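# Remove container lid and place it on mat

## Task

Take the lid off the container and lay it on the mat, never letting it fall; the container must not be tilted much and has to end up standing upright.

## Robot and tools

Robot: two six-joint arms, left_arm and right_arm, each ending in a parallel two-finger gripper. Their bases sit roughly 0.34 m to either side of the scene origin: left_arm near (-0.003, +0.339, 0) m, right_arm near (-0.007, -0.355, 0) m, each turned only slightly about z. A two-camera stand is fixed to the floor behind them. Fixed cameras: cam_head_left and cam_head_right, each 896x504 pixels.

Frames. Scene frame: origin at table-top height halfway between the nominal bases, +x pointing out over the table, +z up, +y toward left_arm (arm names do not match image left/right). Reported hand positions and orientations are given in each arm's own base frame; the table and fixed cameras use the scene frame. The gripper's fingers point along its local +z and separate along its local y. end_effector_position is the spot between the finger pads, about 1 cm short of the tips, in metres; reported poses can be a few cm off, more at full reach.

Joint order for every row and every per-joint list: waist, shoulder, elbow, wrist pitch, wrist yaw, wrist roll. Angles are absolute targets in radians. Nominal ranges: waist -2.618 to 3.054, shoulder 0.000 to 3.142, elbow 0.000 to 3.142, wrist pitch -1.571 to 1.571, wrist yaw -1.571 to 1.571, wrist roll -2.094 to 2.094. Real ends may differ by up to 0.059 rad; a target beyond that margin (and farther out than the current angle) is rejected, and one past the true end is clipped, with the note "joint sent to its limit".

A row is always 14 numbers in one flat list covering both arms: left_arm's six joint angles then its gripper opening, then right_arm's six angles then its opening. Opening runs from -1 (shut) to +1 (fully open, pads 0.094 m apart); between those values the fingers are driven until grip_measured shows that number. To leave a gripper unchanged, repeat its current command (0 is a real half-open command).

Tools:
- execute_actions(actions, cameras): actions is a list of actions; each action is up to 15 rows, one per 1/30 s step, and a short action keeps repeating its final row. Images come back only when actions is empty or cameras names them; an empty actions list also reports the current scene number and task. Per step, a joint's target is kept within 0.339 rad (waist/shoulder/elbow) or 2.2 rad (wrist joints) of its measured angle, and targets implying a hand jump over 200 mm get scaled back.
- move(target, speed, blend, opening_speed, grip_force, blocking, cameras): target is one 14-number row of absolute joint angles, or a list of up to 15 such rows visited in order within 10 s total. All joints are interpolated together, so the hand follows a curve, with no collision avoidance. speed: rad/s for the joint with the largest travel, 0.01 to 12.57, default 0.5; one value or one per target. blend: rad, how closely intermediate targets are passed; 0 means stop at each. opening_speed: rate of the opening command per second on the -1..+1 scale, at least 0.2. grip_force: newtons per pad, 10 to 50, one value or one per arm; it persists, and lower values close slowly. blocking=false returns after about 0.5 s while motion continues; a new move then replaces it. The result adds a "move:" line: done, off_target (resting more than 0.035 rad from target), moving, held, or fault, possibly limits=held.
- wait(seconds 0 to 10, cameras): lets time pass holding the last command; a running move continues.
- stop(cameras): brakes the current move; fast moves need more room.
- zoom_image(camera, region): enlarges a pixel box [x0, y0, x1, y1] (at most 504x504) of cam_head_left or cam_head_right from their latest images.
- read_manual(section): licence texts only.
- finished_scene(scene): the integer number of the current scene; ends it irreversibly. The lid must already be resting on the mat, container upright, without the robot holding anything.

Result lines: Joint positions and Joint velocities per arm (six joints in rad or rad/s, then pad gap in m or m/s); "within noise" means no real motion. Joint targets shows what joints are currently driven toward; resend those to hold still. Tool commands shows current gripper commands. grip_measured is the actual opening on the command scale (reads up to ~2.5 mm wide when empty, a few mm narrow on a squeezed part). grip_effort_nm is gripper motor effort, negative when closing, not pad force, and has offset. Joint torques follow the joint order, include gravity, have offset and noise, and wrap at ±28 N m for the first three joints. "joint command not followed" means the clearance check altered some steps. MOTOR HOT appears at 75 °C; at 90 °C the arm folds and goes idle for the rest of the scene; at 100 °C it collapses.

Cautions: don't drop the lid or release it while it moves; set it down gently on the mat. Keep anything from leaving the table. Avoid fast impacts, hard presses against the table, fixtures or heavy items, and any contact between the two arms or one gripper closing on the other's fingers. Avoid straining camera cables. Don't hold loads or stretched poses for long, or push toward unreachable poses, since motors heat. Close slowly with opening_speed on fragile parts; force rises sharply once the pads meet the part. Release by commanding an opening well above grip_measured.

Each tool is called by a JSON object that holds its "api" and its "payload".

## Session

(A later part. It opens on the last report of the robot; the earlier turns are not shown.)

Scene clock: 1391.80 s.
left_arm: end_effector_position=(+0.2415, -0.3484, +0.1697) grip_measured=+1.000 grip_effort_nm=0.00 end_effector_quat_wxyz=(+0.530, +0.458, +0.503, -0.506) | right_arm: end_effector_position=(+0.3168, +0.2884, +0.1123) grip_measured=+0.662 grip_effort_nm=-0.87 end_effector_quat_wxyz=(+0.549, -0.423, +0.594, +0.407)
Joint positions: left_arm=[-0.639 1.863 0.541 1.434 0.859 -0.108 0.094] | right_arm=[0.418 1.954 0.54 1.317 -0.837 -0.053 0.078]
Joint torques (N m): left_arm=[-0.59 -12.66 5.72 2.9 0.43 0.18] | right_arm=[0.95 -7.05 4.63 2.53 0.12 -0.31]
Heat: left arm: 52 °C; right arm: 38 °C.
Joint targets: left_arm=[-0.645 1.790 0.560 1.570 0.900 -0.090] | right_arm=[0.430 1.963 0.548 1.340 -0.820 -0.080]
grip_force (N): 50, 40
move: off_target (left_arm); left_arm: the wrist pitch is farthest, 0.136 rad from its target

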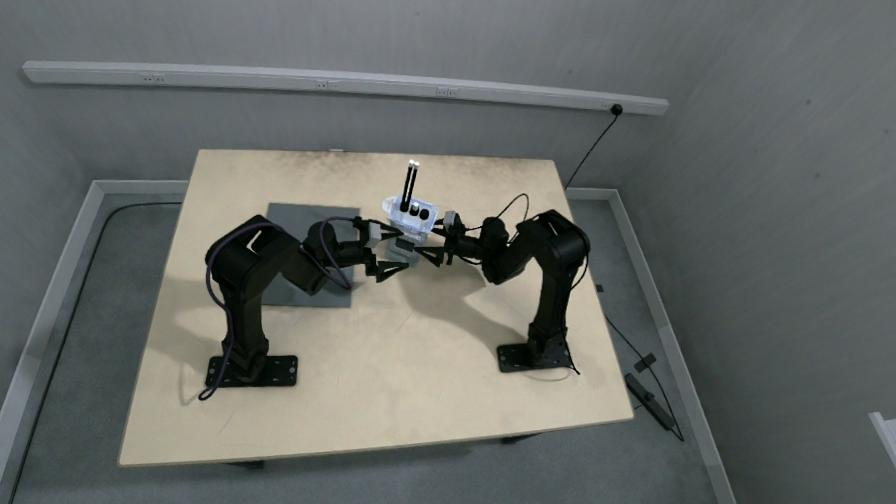

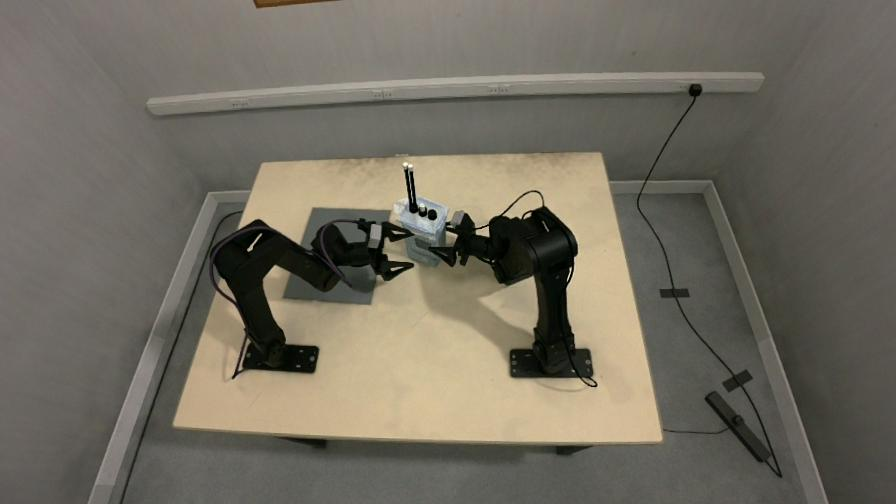

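{"api": "move", "payload": {"target": [[-0.645,1.82,0.56,1.57,0.93,-0.09,1.0,0.423,1.963,0.548,1.34,-0.79,-0.08,0.2],[-0.645,1.82,0.56,1.57,0.99,-0.09,1.0,0.42,1.963,0.548,1.34,-0.76,-0.08,0.2]], "speed": [0.06,0.06], "cameras": ["all"]}}

{"api": "zoom_image", "payload": {"camera": "cam_head_left", "region": [370, 190, 440, 260]}}

{"api": "zoom_image", "payload": {"camera": "cam_head_right", "region": [380, 190, 450, 260]}}

Scene clock: 1403.57 s.
left_arm: end_effector_position=(+0.2177, -0.3481, +0.1793) grip_measured=+1.000 grip_effort_nm=0.00 end_effector_quat_wxyz=(+0.519, +0.499, +0.452, -0.527) | right_arm: end_effector_position=(+0.3249, +0.2855, +0.1112) grip_measured=+0.662 grip_effort_nm=-0.87 end_effector_quat_wxyz=(+0.562, -0.417, +0.601, +0.387)
Joint positions: left_arm=[-0.641 1.852 0.541 1.479 0.98 -0.099 0.094] | right_arm=[0.418 1.955 0.54 1.316 -0.788 -0.073 0.078]
Joint torques (N m): left_arm=[-0.4 -9.13 5.7 2.36 0.02 0.1] | right_arm=[0.12 -7.15 4.64 2.58 0.21 -0.1]
Motor temperatures (°C): left_arm=[28 42 33 53 25 26 26] | right_arm=[25 33 34 38 29 28 30]
Heat: left arm: 53 °C; right arm: 38 °C.
Joint targets: left_arm=[-0.645 1.820 0.560 1.570 0.990 -0.090] | right_arm=[0.420 1.963 0.548 1.340 -0.760 -0.080]
grip_force (N): 50, 40
move: off_target (left_arm); left_arm: the wrist pitch is farthest, 0.091 rad from its target

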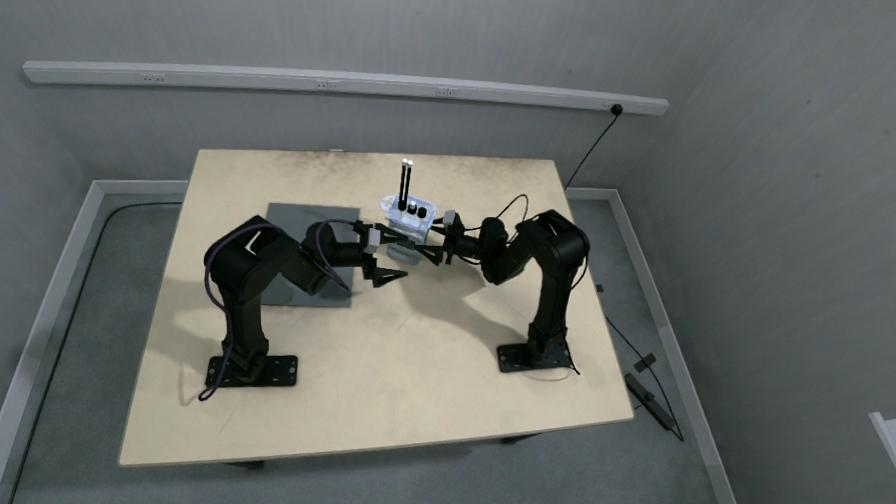

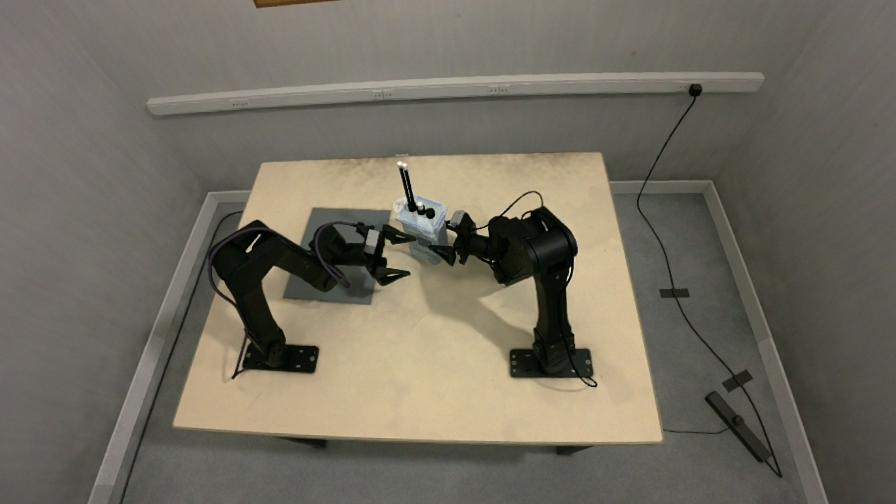

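Scaled by 7.200 from the camera's 896x504 image, which has a finer 1280x720 frame.

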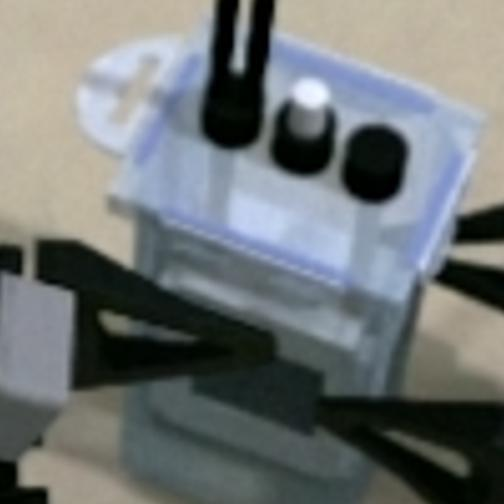

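Scaled by 7.200 from the camera's 896x504 image, which has a finer 1280x720 frame.

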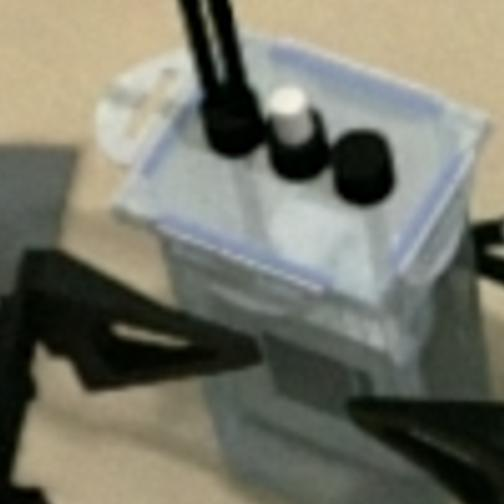

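{"api": "move", "payload": {"target": [[-0.62,1.84,0.52,1.54,1.20,-0.09,1.0,0.429,1.963,0.548,1.34,-0.82,-0.08,0.2]], "speed": [0.2], "cameras": ["all"]}}

{"api": "zoom_image", "payload": {"camera": "cam_head_left", "region": [380, 200, 430, 250]}}

{"api": "zoom_image", "payload": {"camera": "cam_head_right", "region": [390, 200, 440, 250]}}

Scene clock: 1413.23 s.
left_arm: end_effector_position=(+0.1850, -0.3390, +0.1717) grip_measured=+1.000 grip_effort_nm=0.00 end_effector_quat_wxyz=(+0.460, +0.552, +0.408, -0.563) | right_arm: end_effector_position=(+0.3231, +0.2863, +0.1114) grip_measured=+0.662 grip_effort_nm=-0.88 end_effector_quat_wxyz=(+0.560, -0.420, +0.598, +0.390)
Joint positions: left_arm=[-0.626 1.852 0.534 1.476 1.189 -0.099 0.094] | right_arm=[0.419 1.955 0.54 1.316 -0.799 -0.074 0.078]
Joint torques (N m): left_arm=[0.53 -7.35 2.78 1.94 0.06 0.1] | right_arm=[0.83 -7.13 4.63 2.57 -0.27 -0.09]
Heat: left arm: 51 °C; right arm: 39 °C.
Joint targets: left_arm=[-0.620 1.840 0.520 1.540 1.200 -0.090] | right_arm=[0.429 1.963 0.548 1.340 -0.820 -0.080]
grip_force (N): 50, 40
move: off_target (left_arm); left_arm: the wrist pitch is farthest, 0.064 rad from its target

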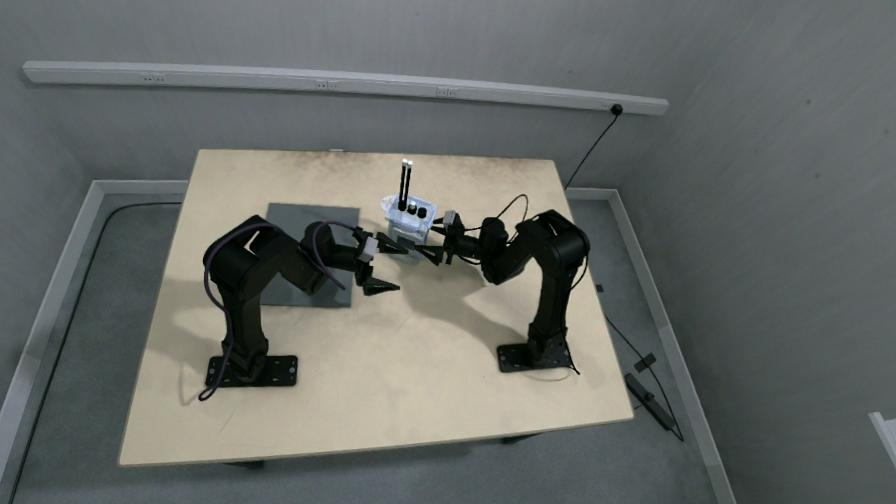

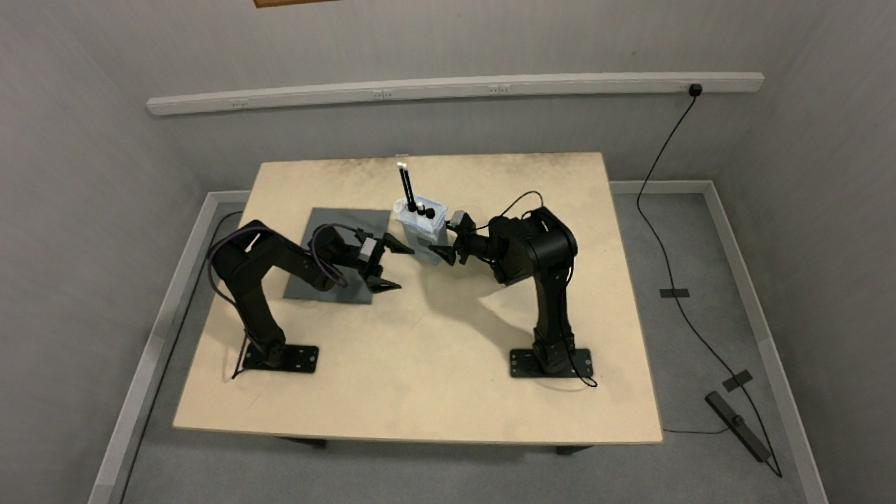

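Scaled by 10.080 from the camera's 896x504 image, which has a finer 1280x720 frame.

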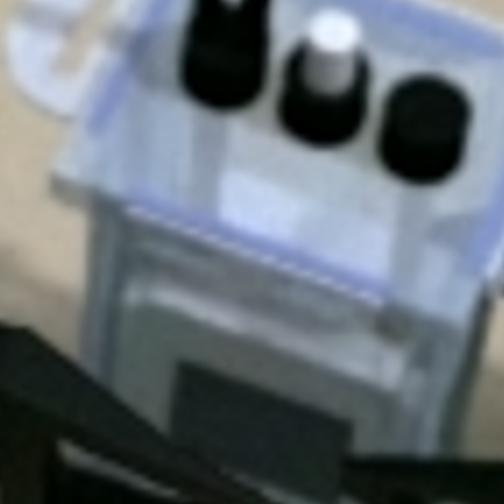

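Scaled by 10.080 from the camera's 896x504 image, which has a finer 1280x720 frame.

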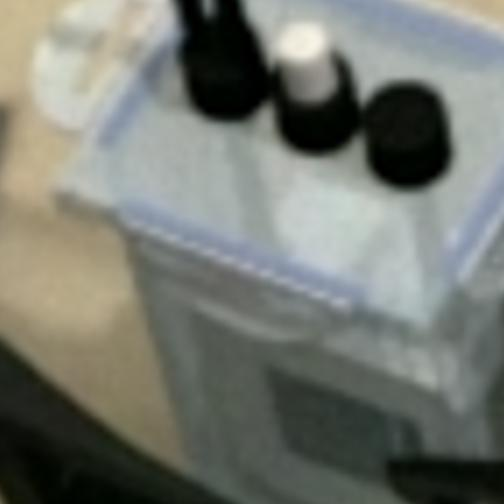

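{"api": "move", "payload": {"target": [[-0.62,1.96,0.52,1.58,0.98,-0.085,1.0,0.429,1.963,0.548,1.34,-0.846,-0.08,0.2],[-0.655,1.945,0.555,1.59,0.80,-0.085,1.0,0.435,1.963,0.548,1.34,-0.88,-0.08,0.2],[-0.655,1.945,0.56,1.60,0.70,-0.085,1.0,0.435,1.963,0.548,1.34,-0.90,-0.08,0.2]], "speed": [0.2,0.15,0.08], "cameras": ["all"]}}

{"api": "zoom_image", "payload": {"camera": "cam_head_left", "region": [380, 200, 430, 250]}}

{"api": "zoom_image", "payload": {"camera": "cam_head_right", "region": [390, 200, 440, 250]}}

Scene clock: 1504.13 s.
left_arm: end_effector_position=(+0.2474, -0.3536, +0.1486) grip_measured=+1.000 grip_effort_nm=0.00 end_effector_quat_wxyz=(+0.536, +0.445, +0.524, -0.490) | right_arm: end_effector_position=(+0.3182, +0.2884, +0.1112) grip_measured=+0.662 grip_effort_nm=-0.88 end_effector_quat_wxyz=(+0.554, -0.426, +0.594, +0.399)
Joint positions: left_arm=[-0.665 1.938 0.534 1.481 0.779 -0.091 0.094] | right_arm=[0.421 1.955 0.54 1.313 -0.823 -0.072 0.078]
Joint torques (N m): left_arm=[0.87 -6.45 5.97 2.62 -0.83 0.07] | right_arm=[1.14 -7.12 4.64 2.59 -0.78 -0.11]
Motor temperatures (°C): left_arm=[28 39 32 46 25 26 26] | right_arm=[25 33 34 38 28 28 30]
Heat: left arm: 46 °C; right arm: 38 °C.
Joint targets: left_arm=[-0.655 1.945 0.560 1.585 0.700 -0.085] | right_arm=[0.435 1.963 0.548 1.340 -0.900 -0.080]
joint sent to its limit (left arm) — the wrist pitch, upper limit.
grip_force (N): 50, 40
move: off_target (left_arm, right_arm); joint sent to its limit at target 2; left_arm: the wrist pitch is farthest, 0.119 rad from its target; right_arm: the wrist yaw is farthest, 0.077 rad from its target

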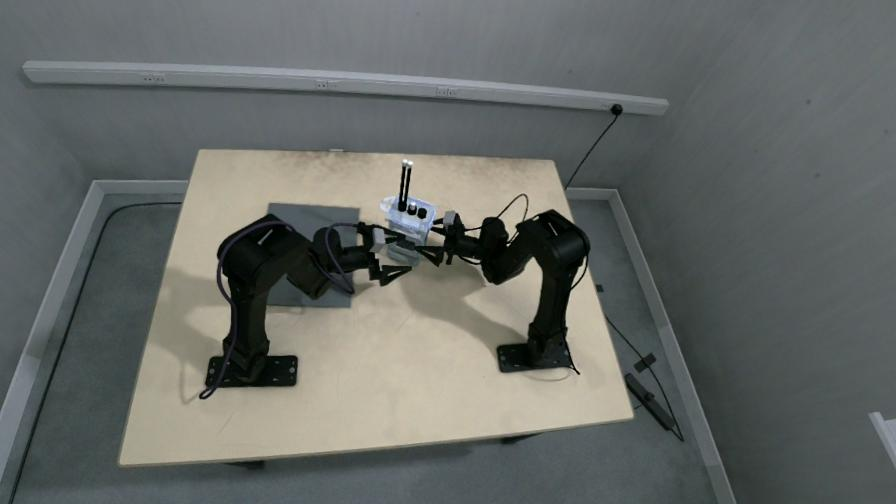

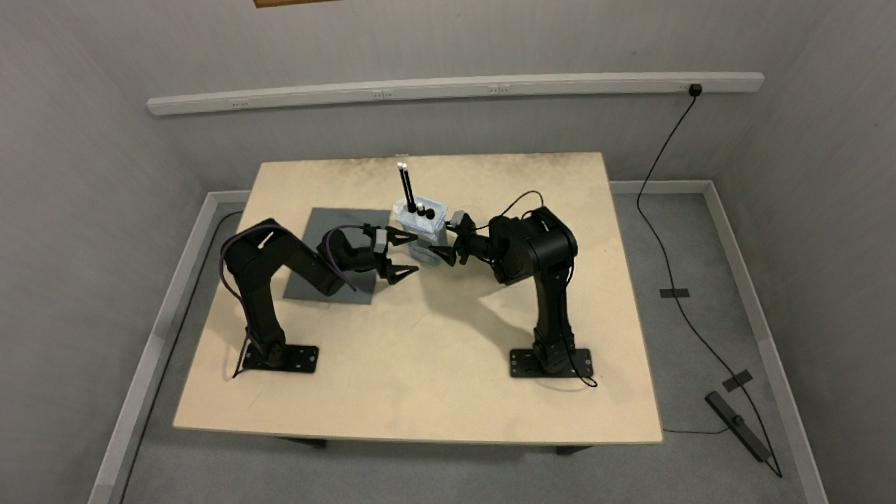

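Scaled by 10.080 from the camera's 896x504 image, which has a finer 1280x720 frame.

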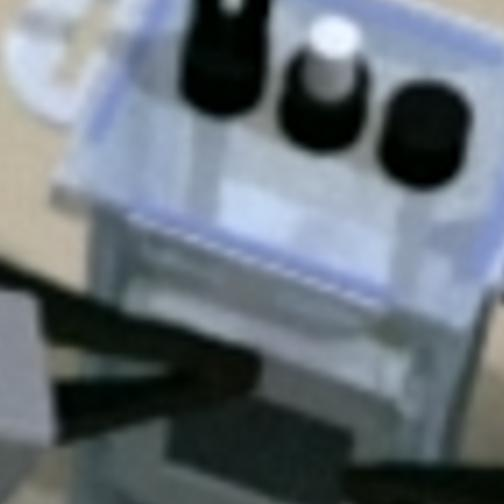

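Scaled by 10.080 from the camera's 896x504 image, which has a finer 1280x720 frame.

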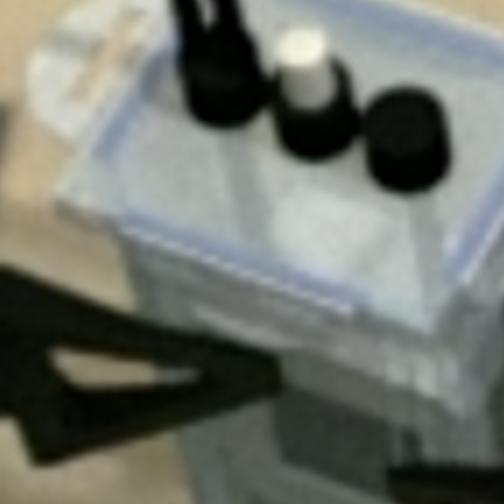

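{"api": "move", "payload": {"target": [[-0.655,1.87,0.56,1.58,0.70,-0.085,1.0,0.435,1.963,0.548,1.34,-0.90,-0.08,0.2],[-0.655,1.82,0.56,1.58,0.70,-0.085,1.0,0.435,1.963,0.548,1.34,-0.90,-0.08,0.2],[-0.655,1.78,0.56,1.58,0.70,-0.085,1.0,0.435,1.963,0.548,1.34,-0.90,-0.08,0.2]], "speed": [0.1,0.06,0.06], "cameras": ["all"]}}

{"api": "zoom_image", "payload": {"camera": "cam_head_left", "region": [380, 200, 430, 250]}}

{"api": "zoom_image", "payload": {"camera": "cam_head_right", "region": [390, 200, 440, 250]}}

Scene clock: 1517.13 s.
left_arm: end_effector_position=(+0.2507, -0.3514, +0.1713) grip_measured=+1.000 grip_effort_nm=0.00 end_effector_quat_wxyz=(+0.550, +0.433, +0.522, -0.488) | right_arm: end_effector_position=(+0.3184, +0.2885, +0.1123) grip_measured=+0.662 grip_effort_nm=-0.87 end_effector_quat_wxyz=(+0.550, -0.418, +0.598, +0.406)
Joint positions: left_arm=[-0.665 1.859 0.534 1.436 0.749 -0.109 0.094] | right_arm=[0.421 1.955 0.54 1.319 -0.823 -0.044 0.078]
Joint torques (N m): left_arm=[0.91 -13.04 6.38 3.04 -0.55 0.23] | right_arm=[1.11 -7.15 4.66 2.53 -0.78 -0.46]
Heat: left arm: 49 °C; right arm: 38 °C.
Joint targets: left_arm=[-0.655 1.780 0.560 1.580 0.700 -0.085] | right_arm=[0.435 1.963 0.548 1.340 -0.900 -0.080]
grip_force (N): 50, 40
move: off_target (left_arm, right_arm); left_arm: the wrist pitch is farthest, 0.144 rad from its target; right_arm: the wrist yaw is farthest, 0.077 rad from its target

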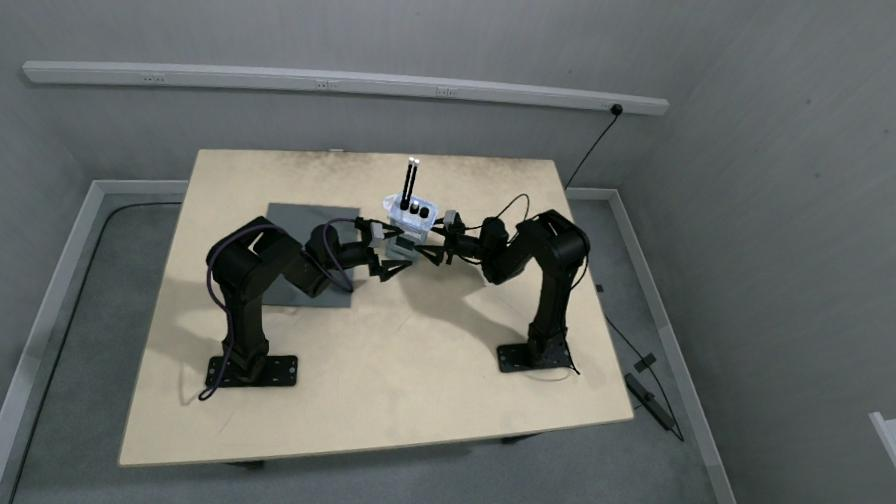

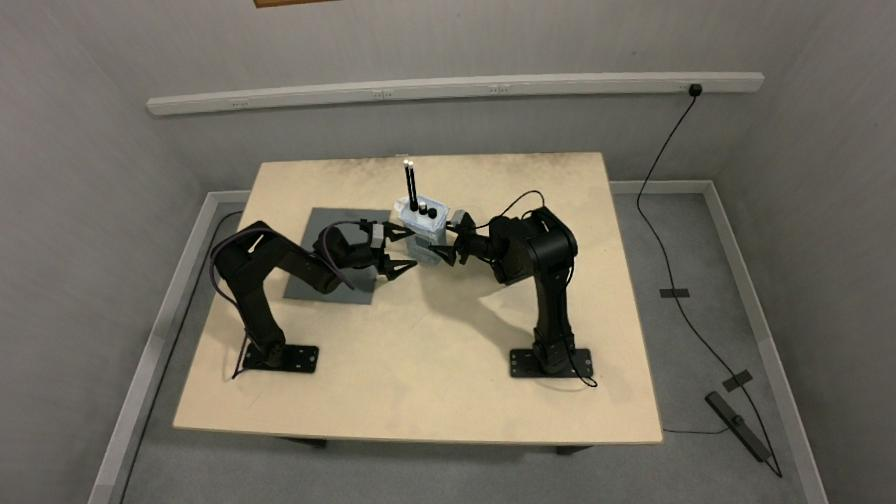

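Scaled by 10.080 from the camera's 896x504 image, which has a finer 1280x720 frame.

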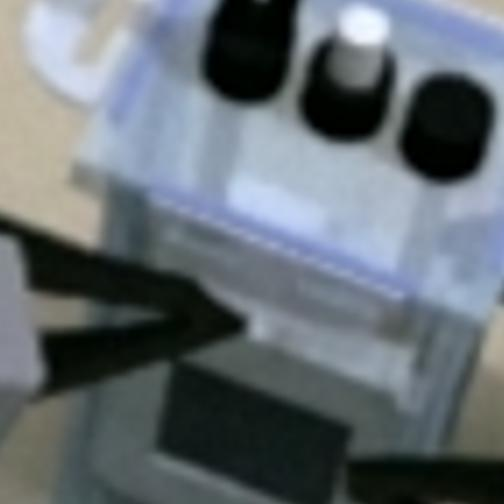

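Scaled by 10.080 from the camera's 896x504 image, which has a finer 1280x720 frame.

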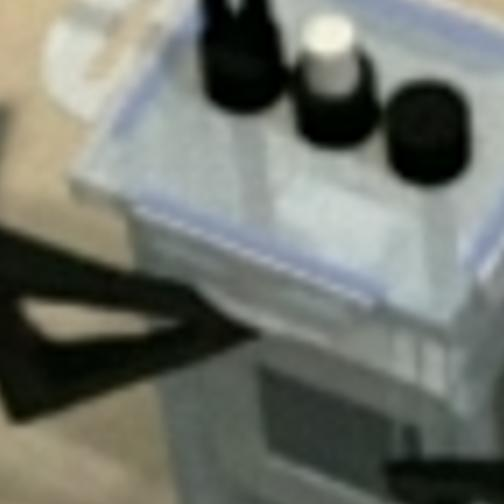

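{"api": "move", "payload": {"target": [[-0.66,1.78,0.56,1.58,0.84,-0.085,1.0,0.427,1.963,0.548,1.34,-0.82,-0.08,0.2],[-0.665,1.78,0.56,1.58,0.92,-0.085,1.0,0.418,1.963,0.548,1.34,-0.76,-0.08,0.2]], "speed": [0.08,0.06], "cameras": ["all"]}}

{"api": "zoom_image", "payload": {"camera": "cam_head_left", "region": [380, 200, 430, 250]}}

{"api": "zoom_image", "payload": {"camera": "cam_head_right", "region": [390, 200, 440, 250]}}

Scene clock: 1529.03 s.
left_arm: end_effector_position=(+0.2363, -0.3507, +0.1714) grip_measured=+1.000 grip_effort_nm=0.00 end_effector_quat_wxyz=(+0.529, +0.460, +0.501, -0.508) | right_arm: end_effector_position=(+0.3175, +0.2888, +0.1125) grip_measured=+0.662 grip_effort_nm=-0.87 end_effector_quat_wxyz=(+0.553, -0.424, +0.593, +0.403)
Joint positions: left_arm=[-0.654 1.854 0.534 1.436 0.851 -0.109 0.094] | right_arm=[0.421 1.955 0.54 1.32 -0.828 -0.061 0.078]
Joint torques (N m): left_arm=[-1.11 -12.66 6.37 2.99 0.74 0.24] | right_arm=[-0.27 -7.12 4.63 2.5 0.57 -0.26]
Motor temperatures (°C): left_arm=[28 43 33 52 25 26 26] | right_arm=[25 33 34 39 28 28 30]
Heat: left arm: 52 °C; right arm: 39 °C.
Joint targets: left_arm=[-0.665 1.780 0.560 1.580 0.920 -0.085] | right_arm=[0.418 1.963 0.548 1.340 -0.760 -0.080]
grip_force (N): 50, 40
move: off_target (left_arm, right_arm); left_arm: the wrist pitch is farthest, 0.144 rad from its target; right_arm: the wrist yaw is farthest, 0.068 rad from its target

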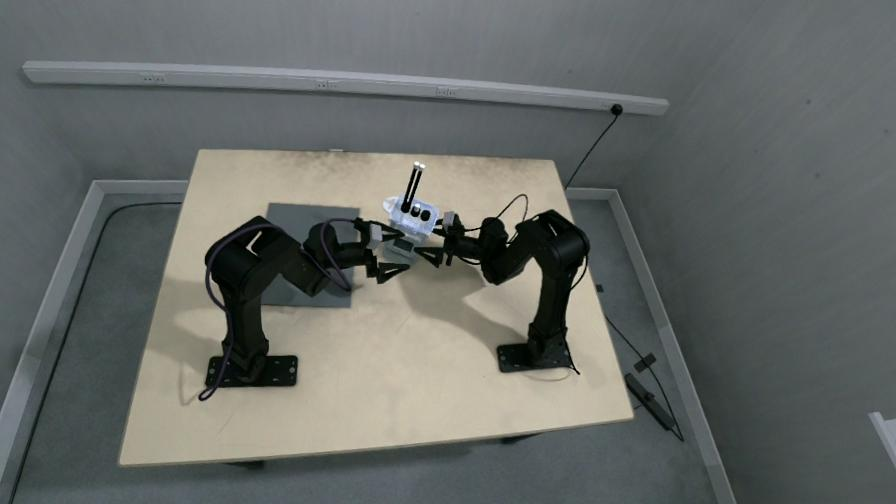

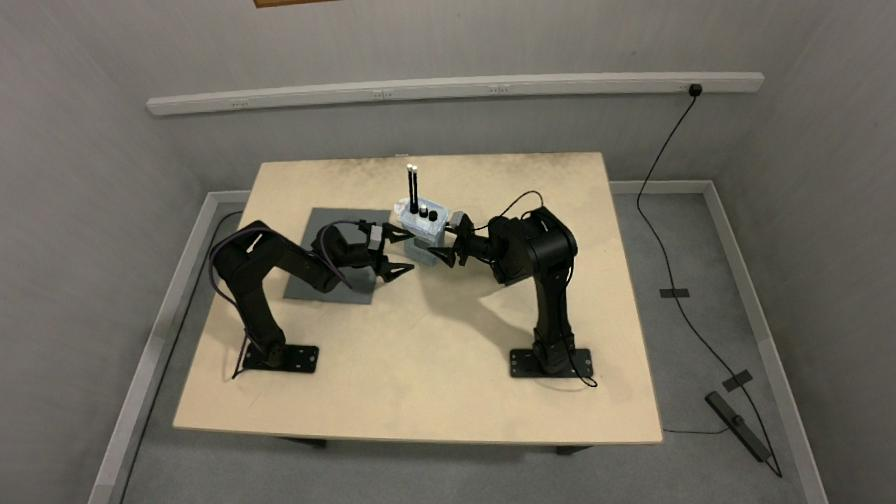

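Scaled by 10.080 from the camera's 896x504 image, which has a finer 1280x720 frame.

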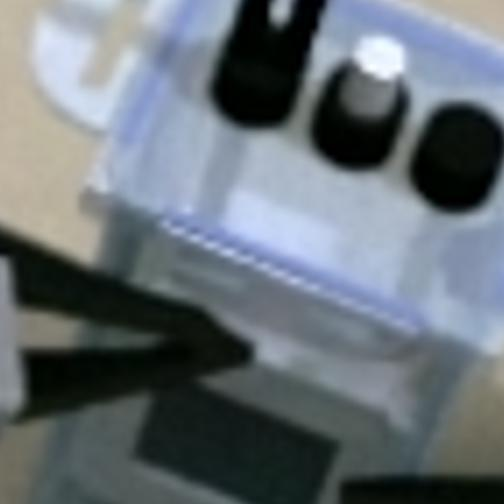

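Scaled by 10.080 from the camera's 896x504 image, which has a finer 1280x720 frame.

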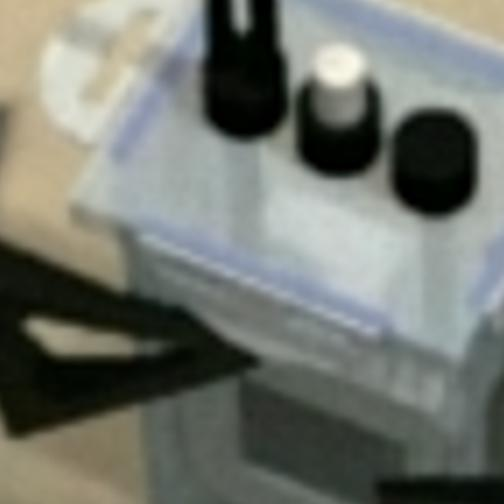

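{"api": "move", "payload": {"target": [[-0.668,1.79,0.56,1.58,1.0,-0.085,1.0,0.410,1.963,0.548,1.34,-0.71,-0.08,0.2],[-0.668,1.79,0.56,1.58,1.06,-0.085,1.0,0.405,1.963,0.548,1.34,-0.68,-0.08,0.2]], "speed": [0.08,0.06], "cameras": ["all"]}}

{"api": "zoom_image", "payload": {"camera": "cam_head_left", "region": [380, 200, 430, 250]}}

{"api": "zoom_image", "payload": {"camera": "cam_head_right", "region": [390, 200, 440, 250]}}

Scene clock: 1538.63 s.
left_arm: end_effector_position=(+0.1948, -0.3489, +0.1901) grip_measured=+1.000 grip_effort_nm=0.00 end_effector_quat_wxyz=(+0.506, +0.526, +0.416, -0.542) | right_arm: end_effector_position=(+0.3355, +0.2816, +0.1110) grip_measured=+0.661 grip_effort_nm=-0.87 end_effector_quat_wxyz=(+0.574, -0.398, +0.614, +0.366)
Joint positions: left_arm=[-0.662 1.811 0.534 1.48 1.05 -0.093 0.094] | right_arm=[0.421 1.955 0.54 1.32 -0.72 -0.07 0.078]
Joint torques (N m): left_arm=[-0.61 -7.99 6.46 2.38 0.01 0.1] | right_arm=[-1.33 -7.19 4.67 2.57 0.32 -0.13]
Heat: left arm: 53 °C; right arm: 39 °C.
Joint targets: left_arm=[-0.668 1.790 0.560 1.580 1.060 -0.085] | right_arm=[0.405 1.963 0.548 1.340 -0.680 -0.080]
grip_force (N): 50, 40
move: off_target (left_arm, right_arm); left_arm: the wrist pitch is farthest, 0.100 rad from its target; right_arm: the wrist yaw is farthest, 0.040 rad from its target

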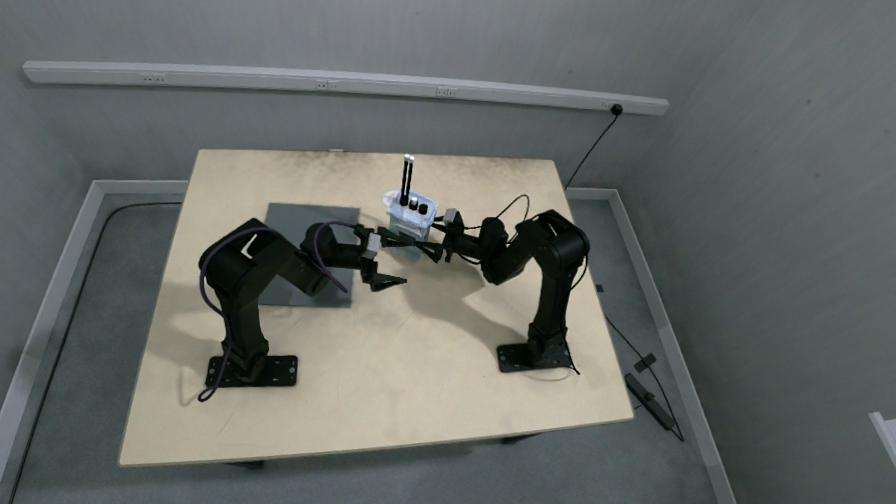

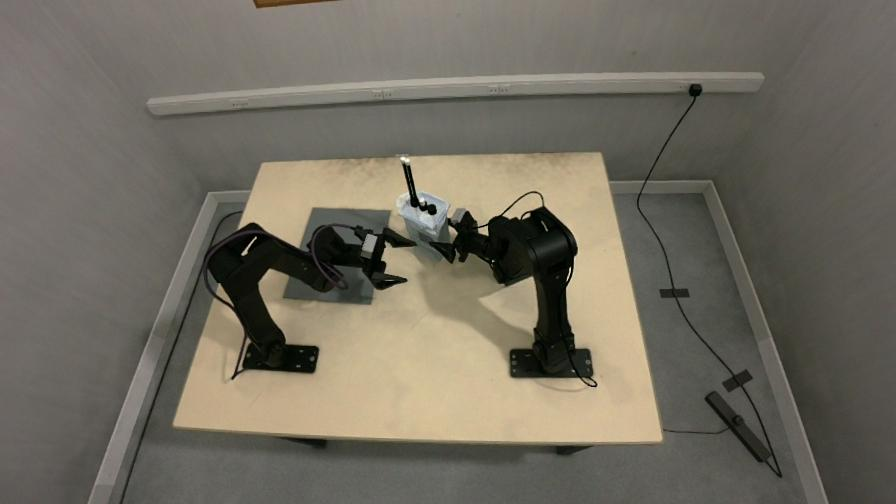

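Scaled by 10.080 from the camera's 896x504 image, which has a finer 1280x720 frame.

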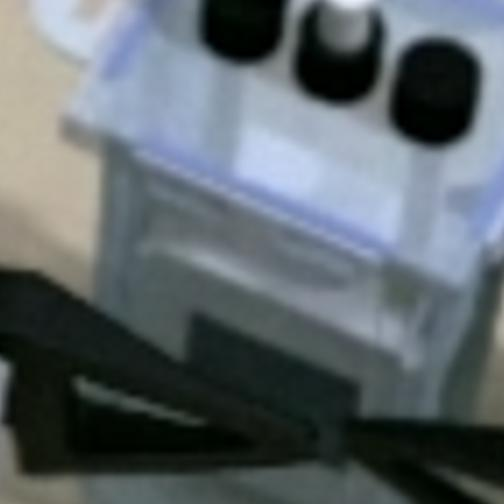

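Scaled by 10.080 from the camera's 896x504 image, which has a finer 1280x720 frame.

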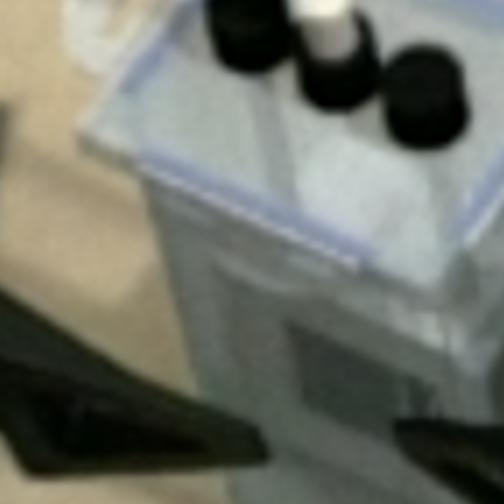

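{"api": "move", "payload": {"target": [[-0.62,1.90,0.50,1.56,1.10,-0.085,1.0,0.429,1.963,0.548,1.34,-0.83,-0.08,0.2],[-0.62,2.02,0.52,1.56,1.0,-0.085,1.0,0.429,1.963,0.548,1.34,-0.86,-0.08,0.2]], "speed": [0.2,0.2], "cameras": ["all"]}}

{"api": "zoom_image", "payload": {"camera": "cam_head_left", "region": [370, 190, 440, 260]}}

{"api": "zoom_image", "payload": {"camera": "cam_head_right", "region": [380, 190, 450, 260]}}

Scene clock: 1584.67 s.
left_arm: end_effector_position=(+0.2180, -0.3434, +0.1183) grip_measured=+1.000 grip_effort_nm=0.00 end_effector_quat_wxyz=(+0.458, +0.490, +0.512, -0.536) | right_arm: end_effector_position=(+0.3173, +0.2888, +0.1114) grip_measured=+0.661 grip_effort_nm=-0.87 end_effector_quat_wxyz=(+0.555, -0.430, +0.591, +0.398)
Joint positions: left_arm=[-0.625 1.999 0.512 1.478 1.001 -0.093 0.094] | right_arm=[0.421 1.955 0.54 1.315 -0.829 -0.081 0.078]
Joint torques (N m): left_arm=[0.44 -5.41 3.78 2.31 0 0.09] | right_arm=[0.64 -7.13 4.62 2.57 -0.37 -0.01]
Heat: left arm: 51 °C; right arm: 40 °C.
Joint targets: left_arm=[-0.620 2.020 0.520 1.560 1.000 -0.085] | right_arm=[0.429 1.963 0.548 1.340 -0.860 -0.080]
grip_force (N): 50, 40
move: off_target (left_arm); left_arm: the wrist pitch is farthest, 0.082 rad from its target

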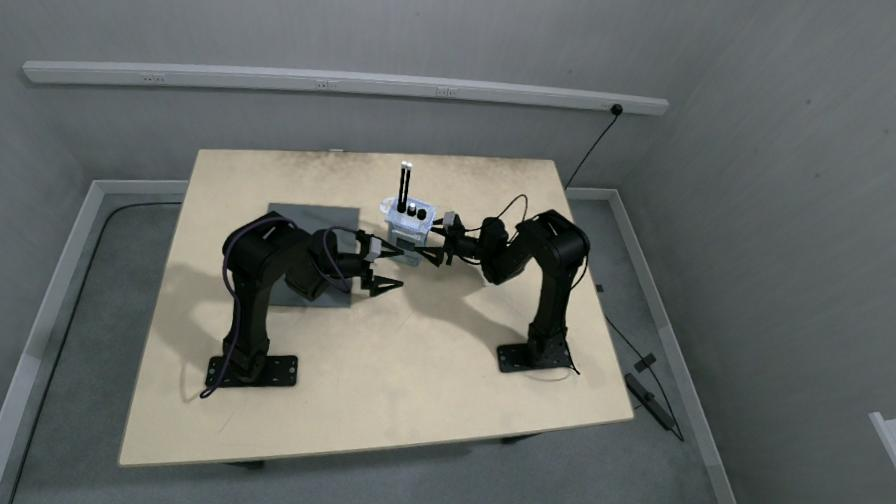

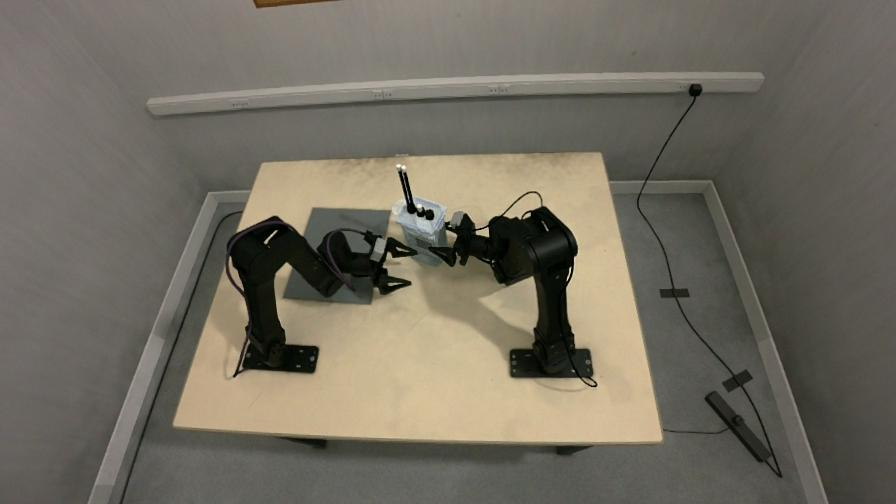

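Scaled by 7.200 from the camera's 896x504 image, which has a finer 1280x720 frame.

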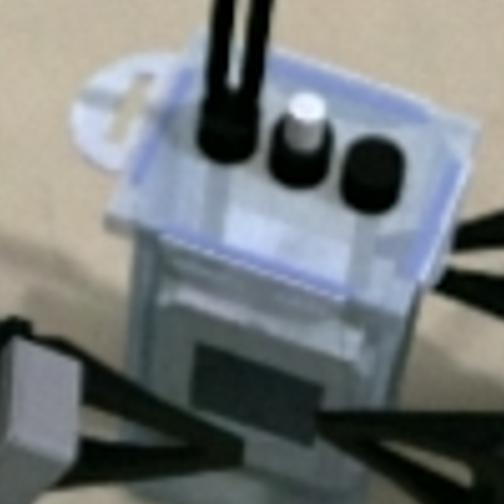

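Scaled by 7.200 from the camera's 896x504 image, which has a finer 1280x720 frame.

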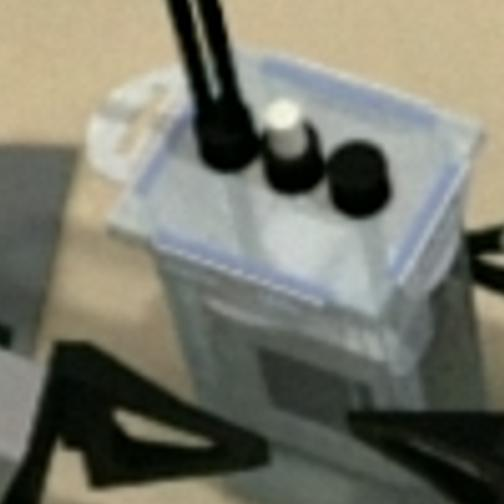

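{"api": "move", "payload": {"target": [[-0.71,2.01,0.57,1.58,0.84,-0.085,1.0,0.432,1.963,0.548,1.34,-0.87,-0.08,0.2],[-0.71,1.99,0.59,1.58,0.70,-0.085,1.0,0.435,1.963,0.548,1.34,-0.89,-0.08,0.2],[-0.71,1.99,0.59,1.58,0.63,-0.085,1.0,0.435,1.963,0.548,1.34,-0.92,-0.08,0.2]], "speed": [0.2,0.15,0.08]}}

{"api": "move", "payload": {"target": [[-0.71,1.90,0.59,1.58,0.63,-0.085,1.0,0.435,1.963,0.548,1.34,-0.92,-0.08,0.2],[-0.71,1.86,0.59,1.58,0.63,-0.085,1.0,0.435,1.963,0.548,1.34,-0.92,-0.08,0.2]], "speed": [0.1,0.06], "cameras": ["all"]}}

{"api": "zoom_image", "payload": {"camera": "cam_head_left", "region": [380, 200, 430, 250]}}

{"api": "zoom_image", "payload": {"camera": "cam_head_right", "region": [390, 200, 440, 250]}}

Scene clock: 1600.07 s.
left_arm: end_effector_position=(+0.2406, -0.3700, +0.1302) grip_measured=+1.000 grip_effort_nm=0.00 end_effector_quat_wxyz=(+0.521, +0.444, +0.539, -0.492) | right_arm: end_effector_position=(+0.3176, +0.2886, +0.1111) grip_measured=+0.661 grip_effort_nm=-0.87 end_effector_quat_wxyz=(+0.554, -0.429, +0.592, +0.398)
Joint positions: left_arm=[-0.723 1.999 0.553 1.481 0.722 -0.09 0.094] | right_arm=[0.421 1.955 0.54 1.313 -0.827 -0.079 0.078]
Joint torques (N m): left_arm=[1.24 -7.97 6.75 2.61 -0.98 0.06] | right_arm=[1.13 -7.15 4.64 2.59 -0.92 -0.04]
Heat: left arm: 51 °C; right arm: 39 °C.
Joint targets: left_arm=[-0.710 1.990 0.590 1.580 0.630 -0.085] | right_arm=[0.435 1.963 0.548 1.340 -0.920 -0.080]
grip_force (N): 50, 40
move: off_target (left_arm, right_arm); left_arm: the wrist pitch is farthest, 0.099 rad from its target; right_arm: the wrist yaw is farthest, 0.093 rad from its target

Scene clock: 1602.27 s.
left_arm: end_effector_position=(+0.2433, -0.3682, +0.1607) grip_measured=+1.000 grip_effort_nm=0.00 end_effector_quat_wxyz=(+0.551, +0.436, +0.518, -0.488) | right_arm: end_effector_position=(+0.3185, +0.2884, +0.1114) grip_measured=+0.661 grip_effort_nm=-0.88 end_effector_quat_wxyz=(+0.552, -0.422, +0.596, +0.402)
Joint positions: left_arm=[-0.724 1.923 0.553 1.477 0.698 -0.095 0.094] | right_arm=[0.421 1.955 0.54 1.315 -0.822 -0.06 0.078]
Joint torques (N m): left_arm=[1.25 -12.1 7.17 2.64 -0.75 0.11] | right_arm=[1.13 -7.15 4.63 2.55 -0.99 -0.27]
Heat: left arm: 51 °C; right arm: 39 °C.
Joint targets: left_arm=[-0.710 1.860 0.590 1.580 0.630 -0.085] | right_arm=[0.435 1.963 0.548 1.340 -0.920 -0.080]
grip_force (N): 50, 40
move: off_target (left_arm, right_arm); left_arm: the wrist pitch is farthest, 0.103 rad from its target; right_arm: the wrist yaw is farthest, 0.098 rad from its target

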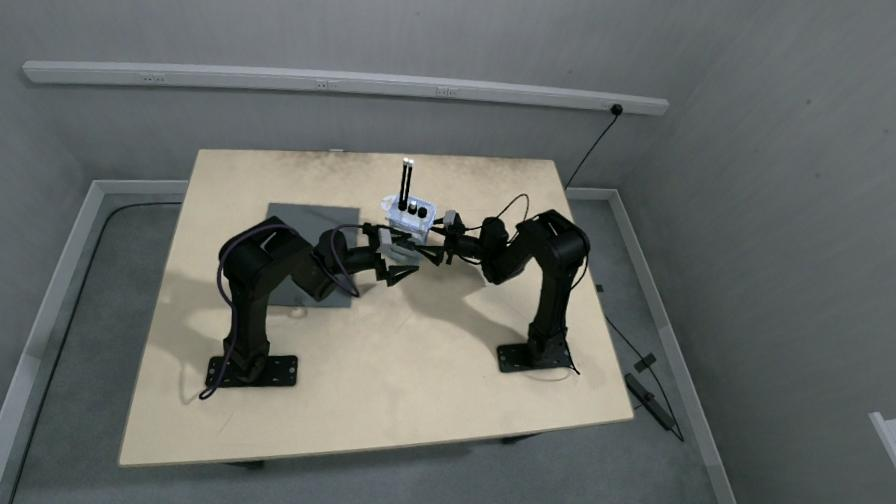

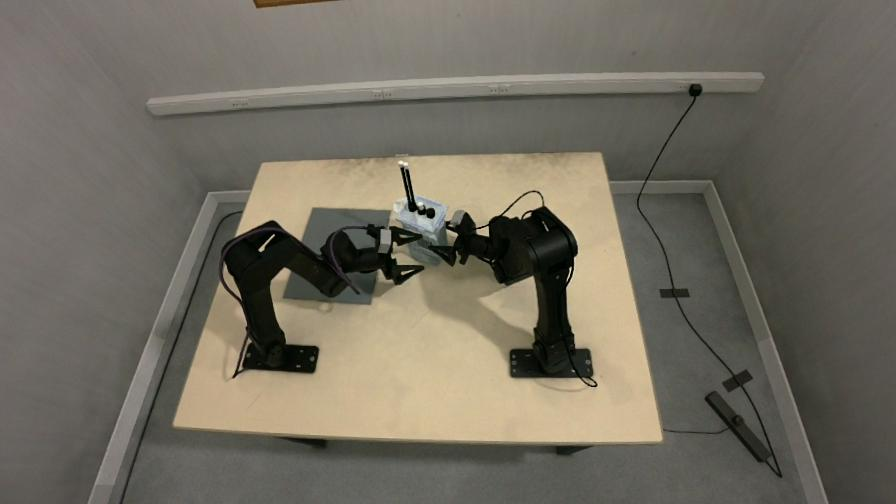

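Scaled by 10.080 from the camera's 896x504 image, which has a finer 1280x720 frame.

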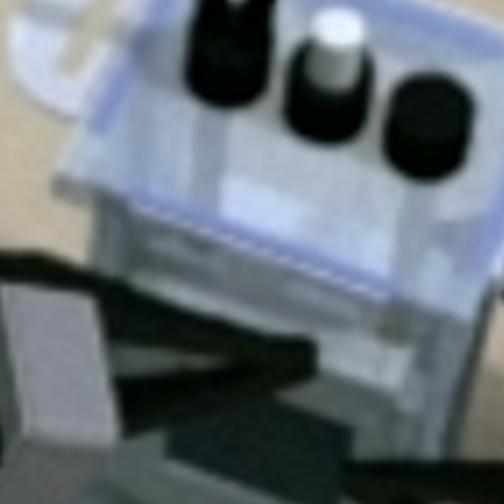

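Scaled by 10.080 from the camera's 896x504 image, which has a finer 1280x720 frame.

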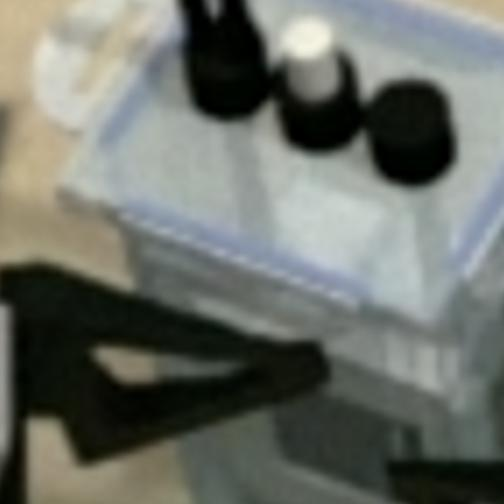

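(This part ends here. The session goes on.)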